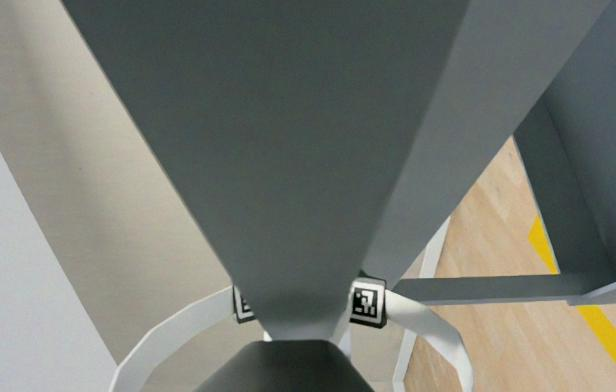

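Call:
move(
  r2={"joints": {"gripper_m": 0.1}},
  blocking=false,
  cameras=[],
)

Call:
wait(
  seconds=3,
  cameras=[],
)

Call:
move(
  r2={"base": {"translate_m": -0.22}, "pace": "slow", "contact_limits": {"translate_m": 0.3}},
  blocking=false,
  cameras=[],
)

Call:
wait(
  seconds=5,
  cameras=["r2_head_camera", "r2_wrist_camera"],
)

Scene clock: 3650.33 s.
move: r2 moving
r1.base_odometry: x=-1.368 y=+1.639 heading=+2.103
r1.turned_by_wheels: +0.000
r1.turned_by_imu: +0.000
r1.base_tilt: forward=-1.5 right=+1.3
r1.lidar_m: 3.06 5.08 4.26 0.25 0.25 - 0.25 0.37 3.65 1.07 1.39 2.67
r1.base_status: not commanded
r1.joint_positions: lift_m=+0.127 arm_m=+0.000 wrist_yaw_rad=+3.092 wrist_pitch_rad=+0.002 wrist_roll_rad=+0.000 gripper_m=+0.056
r1.joint_status: not commanded
r1.measured_speeds: translate_m=+0.000 strafe_m=+0.000 rotate_rad=+0.000 lift_m=+0.000 arm_m=+0.000 wrist_yaw_rad=+0.000 wrist_pitch_rad=+0.000 wrist_roll_rad=+0.000
r1.motor_effort: lift_m=+20(20) arm_m=+4(4) wheel_0=-1(2) wheel_1=+0(1) wheel_2=-1(1)
r1.servo_current: wrist_yaw_rad=46(59) wrist_pitch_rad=33(52) wrist_roll_rad=59(59) gripper_m=39(52)
r1.contact_limits: translate_m 0.8
r1.hand_pose: x=-0.1128 y=+0.1016 z=+0.3046 quat_wxyz=(+0.025, -0.001, +0.000, +1.000) (m; r1's base frame)
r1.wrist_depth_mm: 136 138 347 290 247 217 198 / 107 138 340 290 249 217 198 / 114 139 289 290 250 216 198 / 133 153 332 293 251 217 198 / 525 439 351 293 252 214 200 / 647 449 193 293 196 218 199 / 654 449 347 143 246 211 200
r2.base_odometry: x=-3.286 y=-4.410 heading=-1.467
r2.turned_by_wheels: +0.000
r2.turned_by_imu: +0.001
r2.base_tilt: forward=-0.7 right=+0.0
r2.lidar_m: 0.48 3.10 2.48 1.61 0.87 0.83 0.93 1.43 1.55 1.68 0.37 0.32
r2.base_status: not commanded
r2.joint_positions: lift_m=+0.685 arm_m=+0.000 wrist_yaw_rad=-0.010 wrist_pitch_rad=+0.005 wrist_roll_rad=+1.569 gripper_m=+0.011
r2.joint_status: gripper_m moving
r2.measured_speeds: translate_m=+0.000 strafe_m=+0.000 rotate_rad=+0.001 lift_m=+0.000 arm_m=+0.000 wrist_yaw_rad=+0.000 wrist_pitch_rad=+0.000 wrist_roll_rad=+0.000
r2.motor_effort: lift_m=+19(19) arm_m=-3(4) wheel_0=-7(8) wheel_1=+3(3) wheel_2=+1(1)
r2.servo_current: wrist_yaw_rad=52(78) wrist_pitch_rad=39(52) wrist_roll_rad=52(52) gripper_m=52(91)
r2.contact_limits: strafe_m 0.4
r2.hand_pose: x=+0.4584 y=-0.0902 z=+0.8618 quat_wxyz=(+0.708, +0.706, -0.002, -0.005) (m; r2's base frame)
r2.wrist_depth_mm: - - - - - - - / - - - - - - - / - - - - - - - / - - - - - - 480 / - - - - - 1366 442 / - - 190 119 183 407 1138 / - - - - - 1464 1182
pictures: none
No camera images: "cameras" was empty.

Scene clock: 3651.70 s.
earlier move: r2 done
r1.base_odometry: x=-1.368 y=+1.639 heading=+2.103
r1.turned_by_wheels: +0.000
r1.turned_by_imu: +0.000
r1.base_tilt: forward=-1.6 right=+1.3
r1.lidar_m: 3.10 5.10 4.25 0.25 0.25 - 0.25 0.36 3.67 1.06 1.40 2.65
r1.base_status: not commanded
r1.joint_positions: lift_m=+0.127 arm_m=+0.000 wrist_yaw_rad=+3.092 wrist_pitch_rad=+0.002 wrist_roll_rad=+0.000 gripper_m=+0.056
r1.joint_status: not commanded
r1.measured_speeds: translate_m=+0.000 strafe_m=+0.000 rotate_rad=+0.000 lift_m=+0.000 arm_m=+0.000 wrist_yaw_rad=+0.000 wrist_pitch_rad=+0.000 wrist_roll_rad=+0.000
r1.motor_effort: lift_m=+20(20) arm_m=+4(4) wheel_0=-1(2) wheel_1=+0(1) wheel_2=+0(1)
r1.servo_current: wrist_yaw_rad=39(65) wrist_pitch_rad=46(52) wrist_roll_rad=52(65) gripper_m=46(52)
r1.contact_limits: translate_m 0.8
r1.hand_pose: x=-0.1128 y=+0.1016 z=+0.3046 quat_wxyz=(+0.025, -0.001, +0.000, +1.000) (m; r1's base frame)
r1.wrist_depth_mm: 135 138 349 289 248 216 196 / 107 138 338 289 249 216 198 / 114 138 287 291 249 217 198 / 133 153 332 291 249 218 199 / 525 449 355 293 250 215 200 / 654 449 193 293 196 218 199 / 661 449 347 143 246 211 200
r2.base_odometry: x=-3.286 y=-4.409 heading=-1.467
r2.turned_by_wheels: +0.000
r2.turned_by_imu: +0.001
r2.base_tilt: forward=-0.6 right=+0.1
r2.lidar_m: 0.45 3.07 2.48 1.59 0.87 0.86 0.95 1.41 1.54 1.68 0.34 0.28
r2.base_status: not commanded
r2.joint_positions: lift_m=+0.685 arm_m=+0.000 wrist_yaw_rad=-0.002 wrist_pitch_rad=+0.005 wrist_roll_rad=+1.569 gripper_m=+0.100
r2.joint_status: all done
r2.measured_speeds: translate_m=+0.000 strafe_m=+0.000 rotate_rad=+0.000 lift_m=+0.000 arm_m=+0.000 wrist_yaw_rad=+0.000 wrist_pitch_rad=+0.000 wrist_roll_rad=+0.000
r2.motor_effort: lift_m=+19(19) arm_m=-4(4) wheel_0=+0(8) wheel_1=+2(3) wheel_2=+1(1)
r2.servo_current: wrist_yaw_rad=39(78) wrist_pitch_rad=39(52) wrist_roll_rad=52(59) gripper_m=52(124)
r2.contact_limits: strafe_m 0.4
r2.hand_pose: x=+0.4591 y=-0.0880 z=+0.8618 quat_wxyz=(+0.708, +0.706, +0.001, -0.002) (m; r2's base frame)
r2.wrist_depth_mm: - - - - - - - / - - - - - - - / - - - - - - - / - - - - - - 473 / - - - - - 1464 433 / - - 195 144 188 1499 1229 / - - - - - 1756 1205
wait: 1.37 of 3 s (r2 has come to rest)
pictures: none
No camera images: "cameras" was empty.

Scene clock: 3652.20 s.
move: r2 moving
r1.base_odometry: x=-1.368 y=+1.639 heading=+2.103
r1.turned_by_wheels: +0.000
r1.turned_by_imu: +0.000
r1.base_tilt: forward=-1.6 right=+1.2
r1.lidar_m: 3.06 5.09 4.25 0.25 0.25 - 0.25 0.37 3.67 1.06 1.39 2.66
r1.base_status: not commanded
r1.joint_positions: lift_m=+0.127 arm_m=+0.000 wrist_yaw_rad=+3.092 wrist_pitch_rad=+0.002 wrist_roll_rad=+0.000 gripper_m=+0.056
r1.joint_status: not commanded
r1.measured_speeds: translate_m=+0.000 strafe_m=+0.000 rotate_rad=+0.000 lift_m=+0.000 arm_m=+0.000 wrist_yaw_rad=+0.000 wrist_pitch_rad=+0.000 wrist_roll_rad=+0.000
r1.motor_effort: lift_m=+20(20) arm_m=+4(4) wheel_0=-1(1) wheel_1=+0(0) wheel_2=+0(1)
r1.servo_current: wrist_yaw_rad=59(65) wrist_pitch_rad=52(52) wrist_roll_rad=52(65) gripper_m=39(52)
r1.contact_limits: translate_m 0.8
r1.hand_pose: x=-0.1128 y=+0.1016 z=+0.3046 quat_wxyz=(+0.025, -0.001, +0.000, +1.000) (m; r1's base frame)
r1.wrist_depth_mm: 135 137 345 289 249 216 196 / 107 138 340 290 249 216 198 / 114 138 287 290 249 217 198 / 133 154 332 291 250 218 199 / 521 442 351 294 250 214 199 / 654 449 193 293 196 218 200 / 654 452 347 144 246 211 199
r2.base_odometry: x=-3.287 y=-4.397 heading=-1.467
r2.turned_by_wheels: +0.000
r2.turned_by_imu: +0.000
r2.base_tilt: forward=-0.7 right=+0.1
r2.lidar_m: 0.47 3.12 2.48 1.60 0.89 0.86 0.94 1.38 1.55 1.67 0.39 0.31
r2.base_status: translate_m moving
r2.joint_positions: lift_m=+0.685 arm_m=+0.000 wrist_yaw_rad=-0.002 wrist_pitch_rad=+0.005 wrist_roll_rad=+1.569 gripper_m=+0.100
r2.joint_status: not commanded
r2.measured_speeds: translate_m=-0.049 strafe_m=+0.000 rotate_rad=+0.000 lift_m=+0.000 arm_m=+0.000 wrist_yaw_rad=+0.000 wrist_pitch_rad=+0.000 wrist_roll_rad=+0.000
r2.motor_effort: lift_m=+19(19) arm_m=-3(4) wheel_0=-5(5) wheel_1=-7(7) wheel_2=+8(10)
r2.servo_current: wrist_yaw_rad=52(59) wrist_pitch_rad=39(46) wrist_roll_rad=39(65) gripper_m=46(52)
r2.contact_limits: translate_m 0.3
r2.hand_pose: x=+0.4591 y=-0.0880 z=+0.8618 quat_wxyz=(+0.708, +0.706, +0.001, -0.002) (m; r2's base frame)
r2.wrist_depth_mm: - - - - - - - / - - - - - - - / - - - - - - 512 / - - - - - 1499 477 / - - - - - 1537 442 / - - 195 146 189 1537 1205 / - - - - - 1756 1205
pictures: none
No camera images: "cameras" was empty.

Scene clock: 3655.17 s.
earlier move: r2 done
r1.base_odometry: x=-1.368 y=+1.639 heading=+2.103
r1.turned_by_wheels: +0.000
r1.turned_by_imu: +0.000
r1.base_tilt: forward=-1.6 right=+1.3
r1.lidar_m: 3.10 5.04 4.25 0.25 0.25 - 0.25 0.35 3.66 1.06 1.37 2.65
r1.base_status: not commanded
r1.joint_positions: lift_m=+0.127 arm_m=+0.000 wrist_yaw_rad=+3.092 wrist_pitch_rad=+0.002 wrist_roll_rad=+0.000 gripper_m=+0.056
r1.joint_status: not commanded
r1.measured_speeds: translate_m=+0.000 strafe_m=+0.000 rotate_rad=+0.000 lift_m=+0.000 arm_m=+0.000 wrist_yaw_rad=+0.000 wrist_pitch_rad=+0.000 wrist_roll_rad=+0.000
r1.motor_effort: lift_m=+20(20) arm_m=+4(4) wheel_0=-1(2) wheel_1=+0(1) wheel_2=+0(1)
r1.servo_current: wrist_yaw_rad=78(78) wrist_pitch_rad=39(52) wrist_roll_rad=46(72) gripper_m=46(52)
r1.contact_limits: translate_m 0.8
r1.hand_pose: x=-0.1128 y=+0.1016 z=+0.3046 quat_wxyz=(+0.025, -0.001, +0.000, +1.000) (m; r1's base frame)
r1.wrist_depth_mm: 136 138 345 290 248 216 197 / 107 138 338 290 248 216 199 / 114 139 287 291 249 217 198 / 133 153 332 293 250 218 198 / 530 442 353 293 250 213 200 / 647 449 193 293 197 219 200 / 661 449 345 143 246 211 200
r2.base_odometry: x=-3.309 y=-4.191 heading=-1.467
r2.turned_by_wheels: +0.000
r2.turned_by_imu: +0.000
r2.base_tilt: forward=-0.7 right=+0.1
r2.lidar_m: 0.54 3.37 2.03 1.63 0.71 0.68 0.75 1.11 1.42 1.51 1.01 0.46
r2.base_status: done
r2.joint_positions: lift_m=+0.685 arm_m=+0.000 wrist_yaw_rad=-0.002 wrist_pitch_rad=+0.005 wrist_roll_rad=+1.569 gripper_m=+0.100
r2.joint_status: not commanded
r2.measured_speeds: translate_m=+0.000 strafe_m=+0.000 rotate_rad=+0.000 lift_m=+0.000 arm_m=+0.000 wrist_yaw_rad=+0.000 wrist_pitch_rad=+0.000 wrist_roll_rad=+0.000
r2.motor_effort: lift_m=+19(19) arm_m=-3(4) wheel_0=-4(11) wheel_1=-5(7) wheel_2=+4(11)
r2.servo_current: wrist_yaw_rad=52(65) wrist_pitch_rad=39(52) wrist_roll_rad=46(65) gripper_m=46(59)
r2.contact_limits: translate_m 0.3
r2.hand_pose: x=+0.4591 y=-0.0880 z=+0.8618 quat_wxyz=(+0.708, +0.706, +0.001, -0.002) (m; r2's base frame)
r2.wrist_depth_mm: - 466 469 239 235 240 240 / - - 627 217 217 255 - / - - - 214 334 - - / - - - 410 - - 466 / - - - 591 - 1618 1078 / - - 195 - 198 1537 1281 / - - - - - 1708 1205
wait: 2.97 of 5 s (r2 has come to rest)
pictures: r2_head_camera, r2_wrist_camera
Images, in order (width x height): r2_head_camera 420x560, r2_wrist_camera 616x392.

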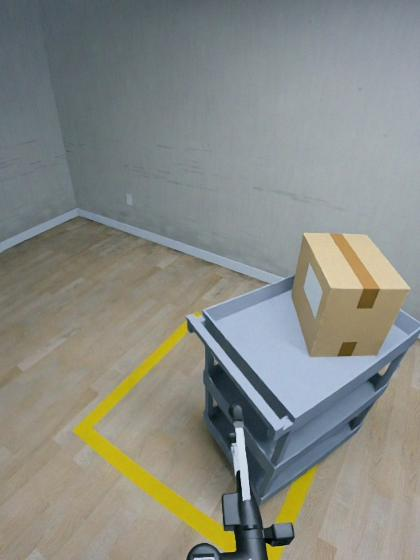

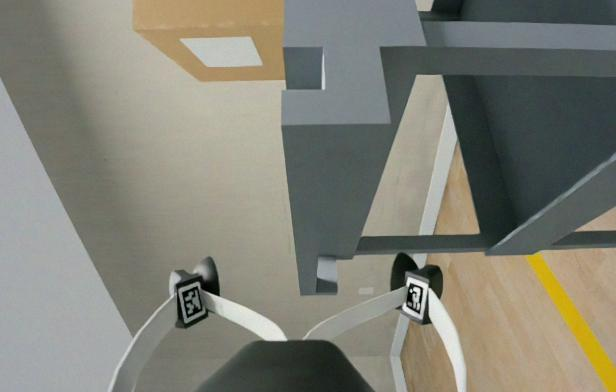

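Call:
zoom_image(
  camera="r2_head_camera",
  region=[60, 300, 240, 560],
)

Call:
zoom_image(
  camera="r2_head_camera",
  region=[180, 300, 420, 560],
)

Scaled by 1.938 from the camera's 420x560 image, which has a finer 1200x1600 frame.

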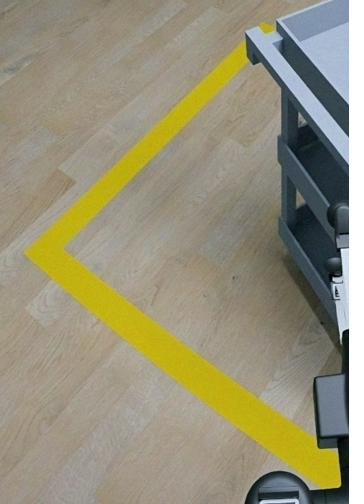

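Scaled by 1.938 from the camera's 420x560 image, which has a finer 1200x1600 frame.

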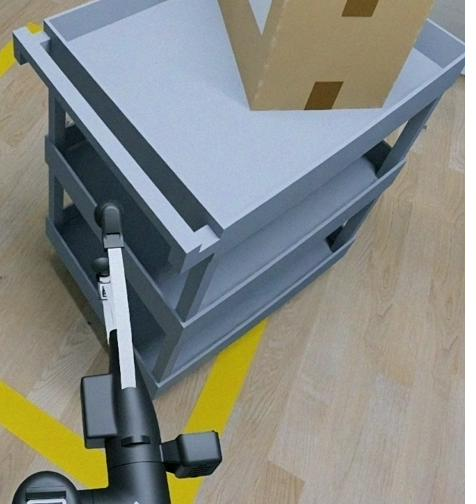

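Call:
move(
  r2={"base": {"translate_m": -0.15}},
  blocking=false,
  cameras=[],
)

Call:
wait(
  seconds=3,
  cameras=[],
)

Call:
move(
  r2={"base": {"translate_m": -0.135, "strafe_m": -0.41}, "joints": {"lift_m": 0.638, "wrist_roll_rad": 0.0, "gripper_m": 0.06}},
  blocking=false,
  cameras=[],
)

Call:
wait(
  seconds=5,
  cameras=["r2_head_camera"],
)

Scene clock: 3707.97 s.
move: r2 moving
r1.base_odometry: x=-1.368 y=+1.639 heading=+2.103
r1.turned_by_wheels: +0.000
r1.turned_by_imu: +0.000
r1.base_tilt: forward=-1.6 right=+1.3
r1.lidar_m: 3.07 5.08 4.26 0.25 0.25 - 0.25 0.34 3.66 1.06 1.40 2.66
r1.base_status: not commanded
r1.joint_positions: lift_m=+0.127 arm_m=+0.000 wrist_yaw_rad=+3.092 wrist_pitch_rad=+0.002 wrist_roll_rad=+0.000 gripper_m=+0.056
r1.joint_status: not commanded
r1.measured_speeds: translate_m=+0.000 strafe_m=+0.000 rotate_rad=+0.000 lift_m=+0.000 arm_m=+0.000 wrist_yaw_rad=+0.000 wrist_pitch_rad=+0.000 wrist_roll_rad=+0.000
r1.motor_effort: lift_m=+20(20) arm_m=+4(4) wheel_0=-1(1) wheel_1=+0(0) wheel_2=+0(1)
r1.servo_current: wrist_yaw_rad=39(65) wrist_pitch_rad=46(46) wrist_roll_rad=26(52) gripper_m=39(46)
r1.contact_limits: translate_m 0.8
r1.hand_pose: x=-0.1128 y=+0.1016 z=+0.3046 quat_wxyz=(+0.025, -0.001, +0.000, +1.000) (m; r1's base frame)
r1.wrist_depth_mm: 136 137 347 289 249 215 197 / 107 138 340 290 248 216 198 / 114 138 287 290 250 218 199 / 133 153 332 291 249 217 198 / 525 445 355 294 251 215 199 / 654 449 193 293 196 220 200 / 668 449 345 143 245 211 200
r2.base_odometry: x=-3.312 y=-4.160 heading=-1.468
r2.turned_by_wheels: +0.000
r2.turned_by_imu: +0.000
r2.base_tilt: forward=-0.7 right=+0.1
r2.lidar_m: 0.53 3.39 1.92 1.63 0.68 0.66 0.73 1.08 1.40 1.49 2.17 0.49
r2.base_status: translate_m moving
r2.joint_positions: lift_m=+0.685 arm_m=+0.000 wrist_yaw_rad=-0.002 wrist_pitch_rad=+0.005 wrist_roll_rad=+1.569 gripper_m=+0.100
r2.joint_status: not commanded
r2.measured_speeds: translate_m=-0.123 strafe_m=-0.001 rotate_rad=-0.002 lift_m=+0.000 arm_m=+0.000 wrist_yaw_rad=+0.000 wrist_pitch_rad=+0.000 wrist_roll_rad=+0.000
r2.motor_effort: lift_m=+19(19) arm_m=-3(4) wheel_0=-5(9) wheel_1=-9(9) wheel_2=+13(14)
r2.servo_current: wrist_yaw_rad=39(52) wrist_pitch_rad=52(52) wrist_roll_rad=39(52) gripper_m=52(52)
r2.hand_pose: x=+0.4591 y=-0.0880 z=+0.8618 quat_wxyz=(+0.708, +0.706, +0.001, -0.002) (m; r2's base frame)
r2.wrist_depth_mm: - 492 488 276 268 273 - / - - 691 254 255 272 271 / - - - 246 - - - / - - - 439 - - 480 / - - - - - 1618 1138 / - - 195 - 198 1499 1229 / - - - - - 1756 1205
pictures: none
No camera images: "cameras" was empty.

Scene clock: 3709.30 s.
earlier move: r2 done
r1.base_odometry: x=-1.368 y=+1.639 heading=+2.103
r1.turned_by_wheels: +0.000
r1.turned_by_imu: +0.000
r1.base_tilt: forward=-1.6 right=+1.3
r1.lidar_m: 3.08 5.09 4.29 0.25 0.25 - 0.25 0.36 3.66 1.07 1.41 2.66
r1.base_status: not commanded
r1.joint_positions: lift_m=+0.127 arm_m=+0.000 wrist_yaw_rad=+3.092 wrist_pitch_rad=+0.002 wrist_roll_rad=+0.000 gripper_m=+0.056
r1.joint_status: not commanded
r1.measured_speeds: translate_m=+0.000 strafe_m=+0.000 rotate_rad=+0.000 lift_m=+0.000 arm_m=+0.000 wrist_yaw_rad=+0.000 wrist_pitch_rad=+0.000 wrist_roll_rad=+0.000
r1.motor_effort: lift_m=+20(20) arm_m=+4(4) wheel_0=-2(2) wheel_1=+0(0) wheel_2=-1(1)
r1.servo_current: wrist_yaw_rad=52(72) wrist_pitch_rad=39(52) wrist_roll_rad=52(65) gripper_m=46(46)
r1.contact_limits: translate_m 0.8
r1.hand_pose: x=-0.1128 y=+0.1016 z=+0.3046 quat_wxyz=(+0.025, -0.001, +0.000, +1.000) (m; r1's base frame)
r1.wrist_depth_mm: 135 138 347 289 247 216 198 / 107 138 340 290 250 216 198 / 114 139 286 290 249 217 198 / 133 153 330 291 251 218 198 / 521 445 353 291 251 215 198 / 661 445 193 294 196 218 200 / 661 449 345 144 246 211 200
r2.base_odometry: x=-3.324 y=-4.042 heading=-1.467
r2.turned_by_wheels: +0.000
r2.turned_by_imu: +0.000
r2.base_tilt: forward=-0.7 right=+0.1
r2.lidar_m: 0.66 3.45 1.67 0.75 0.57 0.56 0.61 0.90 1.31 1.46 2.15 0.62
r2.base_status: done
r2.joint_positions: lift_m=+0.685 arm_m=+0.000 wrist_yaw_rad=-0.002 wrist_pitch_rad=+0.005 wrist_roll_rad=+1.569 gripper_m=+0.100
r2.joint_status: not commanded
r2.measured_speeds: translate_m=+0.000 strafe_m=+0.000 rotate_rad=+0.000 lift_m=+0.000 arm_m=+0.000 wrist_yaw_rad=+0.000 wrist_pitch_rad=+0.000 wrist_roll_rad=+0.000
r2.motor_effort: lift_m=+19(19) arm_m=-3(4) wheel_0=-3(13) wheel_1=-4(9) wheel_2=+3(14)
r2.servo_current: wrist_yaw_rad=46(59) wrist_pitch_rad=39(52) wrist_roll_rad=46(59) gripper_m=46(59)
r2.hand_pose: x=+0.4591 y=-0.0880 z=+0.8618 quat_wxyz=(+0.708, +0.706, +0.001, -0.002) (m; r2's base frame)
r2.wrist_depth_mm: - - 609 439 - - - / - - 732 397 387 387 - / - - - 362 - - 436 / - - - 597 - 609 569 / - - - - - 1756 1182 / - - 194 - 198 1499 1160 / - - - - - 1756 1281
wait: 1.33 of 3 s (r2 has come to rest)
pictures: none
No camera images: "cameras" was empty.

Scene clock: 3709.80 s.
move: r2 moving
r1.base_odometry: x=-1.368 y=+1.639 heading=+2.103
r1.turned_by_wheels: +0.000
r1.turned_by_imu: +0.000
r1.base_tilt: forward=-1.6 right=+1.3
r1.lidar_m: 3.08 5.07 4.25 0.25 0.25 - 0.25 0.35 3.66 1.07 1.40 2.66
r1.base_status: not commanded
r1.joint_positions: lift_m=+0.127 arm_m=+0.000 wrist_yaw_rad=+3.092 wrist_pitch_rad=+0.002 wrist_roll_rad=+0.000 gripper_m=+0.056
r1.joint_status: not commanded
r1.measured_speeds: translate_m=+0.000 strafe_m=+0.000 rotate_rad=+0.000 lift_m=+0.000 arm_m=+0.000 wrist_yaw_rad=+0.000 wrist_pitch_rad=+0.000 wrist_roll_rad=+0.000
r1.motor_effort: lift_m=+20(20) arm_m=+4(4) wheel_0=-1(2) wheel_1=+0(0) wheel_2=+0(1)
r1.servo_current: wrist_yaw_rad=65(65) wrist_pitch_rad=46(46) wrist_roll_rad=52(65) gripper_m=39(46)
r1.contact_limits: translate_m 0.8
r1.hand_pose: x=-0.1128 y=+0.1016 z=+0.3046 quat_wxyz=(+0.025, -0.001, +0.000, +1.000) (m; r1's base frame)
r1.wrist_depth_mm: 136 137 347 289 248 216 198 / 107 138 338 291 248 217 197 / 114 139 286 291 250 217 198 / 133 154 332 291 249 218 198 / 530 442 351 293 250 213 200 / 647 449 193 293 197 219 200 / 668 449 343 143 246 211 200
r2.base_odometry: x=-3.355 y=-4.035 heading=-1.467
r2.turned_by_wheels: +0.000
r2.turned_by_imu: +0.000
r2.base_tilt: forward=-0.6 right=+0.1
r2.lidar_m: 0.60 3.48 1.69 0.77 0.61 0.57 0.62 0.95 1.30 1.41 2.08 0.63
r2.base_status: translate_m moving; strafe_m moving
r2.joint_positions: lift_m=+0.651 arm_m=+0.000 wrist_yaw_rad=-0.002 wrist_pitch_rad=+0.005 wrist_roll_rad=+0.981 gripper_m=+0.083
r2.joint_status: lift_m moving; wrist_roll_rad moving; gripper_m moving
r2.measured_speeds: translate_m=-0.038 strafe_m=-0.120 rotate_rad=-0.005 lift_m=-0.091 arm_m=+0.000 wrist_yaw_rad=+0.000 wrist_pitch_rad=+0.000 wrist_roll_rad=-1.820
r2.motor_effort: lift_m=+14(19) arm_m=-3(4) wheel_0=+8(11) wheel_1=-9(12) wheel_2=+6(9)
r2.servo_current: wrist_yaw_rad=46(65) wrist_pitch_rad=52(52) wrist_roll_rad=104(111) gripper_m=98(98)
r2.hand_pose: x=+0.4591 y=-0.0880 z=+0.8277 quat_wxyz=(+0.882, +0.471, +0.002, -0.002) (m; r2's base frame)
r2.wrist_depth_mm: - - - 621 480 - - / - - - 842 421 - - / - - - - 389 - - / - - - 521 - 399 - / - - - 778 - - 402 / - - 195 - 191 549 466 / - - - - 1708 1229 -
pictures: none
No camera images: "cameras" was empty.

Scene clock: 3712.20 s.
earlier move: r2 done
r1.base_odometry: x=-1.368 y=+1.639 heading=+2.103
r1.turned_by_wheels: +0.000
r1.turned_by_imu: +0.000
r1.base_tilt: forward=-1.6 right=+1.3
r1.lidar_m: 3.07 5.09 4.25 0.25 0.25 - 0.25 0.34 3.67 1.07 1.39 2.67
r1.base_status: not commanded
r1.joint_positions: lift_m=+0.127 arm_m=+0.000 wrist_yaw_rad=+3.092 wrist_pitch_rad=+0.002 wrist_roll_rad=+0.000 gripper_m=+0.056
r1.joint_status: not commanded
r1.measured_speeds: translate_m=+0.000 strafe_m=+0.000 rotate_rad=+0.000 lift_m=+0.000 arm_m=+0.000 wrist_yaw_rad=+0.000 wrist_pitch_rad=+0.000 wrist_roll_rad=+0.000
r1.motor_effort: lift_m=+20(20) arm_m=+4(4) wheel_0=-1(2) wheel_1=+0(1) wheel_2=-1(1)
r1.servo_current: wrist_yaw_rad=46(72) wrist_pitch_rad=39(46) wrist_roll_rad=33(72) gripper_m=39(52)
r1.contact_limits: translate_m 0.8
r1.hand_pose: x=-0.1128 y=+0.1016 z=+0.3046 quat_wxyz=(+0.025, -0.001, +0.000, +1.000) (m; r1's base frame)
r1.wrist_depth_mm: 136 138 347 289 248 216 198 / 107 138 340 290 249 216 198 / 114 138 287 293 250 217 198 / 134 153 330 293 250 218 199 / 525 445 351 291 250 214 200 / 654 445 193 296 196 218 199 / 668 449 345 143 245 211 200
r2.base_odometry: x=-3.746 y=-3.950 heading=-1.467
r2.turned_by_wheels: +0.000
r2.turned_by_imu: +0.000
r2.base_tilt: forward=-0.7 right=+0.1
r2.lidar_m: 0.77 0.74 2.09 0.91 0.71 0.69 0.76 0.94 0.92 1.02 1.47 1.00
r2.base_status: done
r2.joint_positions: lift_m=+0.638 arm_m=+0.000 wrist_yaw_rad=-0.002 wrist_pitch_rad=+0.005 wrist_roll_rad=+0.002 gripper_m=+0.060
r2.joint_status: all done
r2.measured_speeds: translate_m=+0.000 strafe_m=+0.000 rotate_rad=+0.000 lift_m=+0.000 arm_m=+0.000 wrist_yaw_rad=+0.000 wrist_pitch_rad=+0.000 wrist_roll_rad=+0.000
r2.motor_effort: lift_m=+14(19) arm_m=-4(4) wheel_0=+4(11) wheel_1=-3(12) wheel_2=+6(9)
r2.servo_current: wrist_yaw_rad=46(65) wrist_pitch_rad=39(52) wrist_roll_rad=39(111) gripper_m=52(111)
r2.hand_pose: x=+0.4591 y=-0.0880 z=+0.8152 quat_wxyz=(+1.000, +0.001, +0.002, -0.001) (m; r2's base frame)
r2.wrist_depth_mm: - - - - - - - / - - - 741 - - - / - - - 741 - - - / - 539 597 647 - - - / - - - - - - - / - - 191 1160 191 - - / 1863 1661 - - - 1537 -
wait: 2.40 of 5 s (r2 has come to rest)
pictures: r2_head_camera
Images, in order (width x height): r2_head_camera 420x560.

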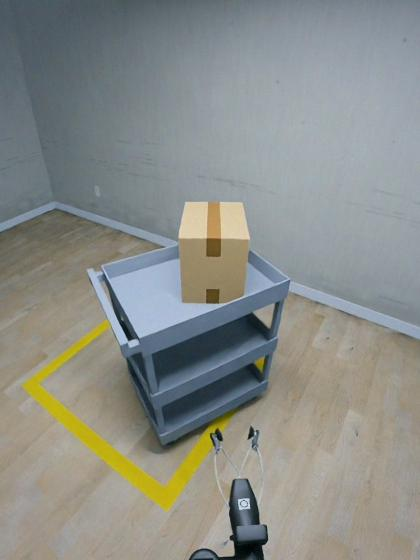

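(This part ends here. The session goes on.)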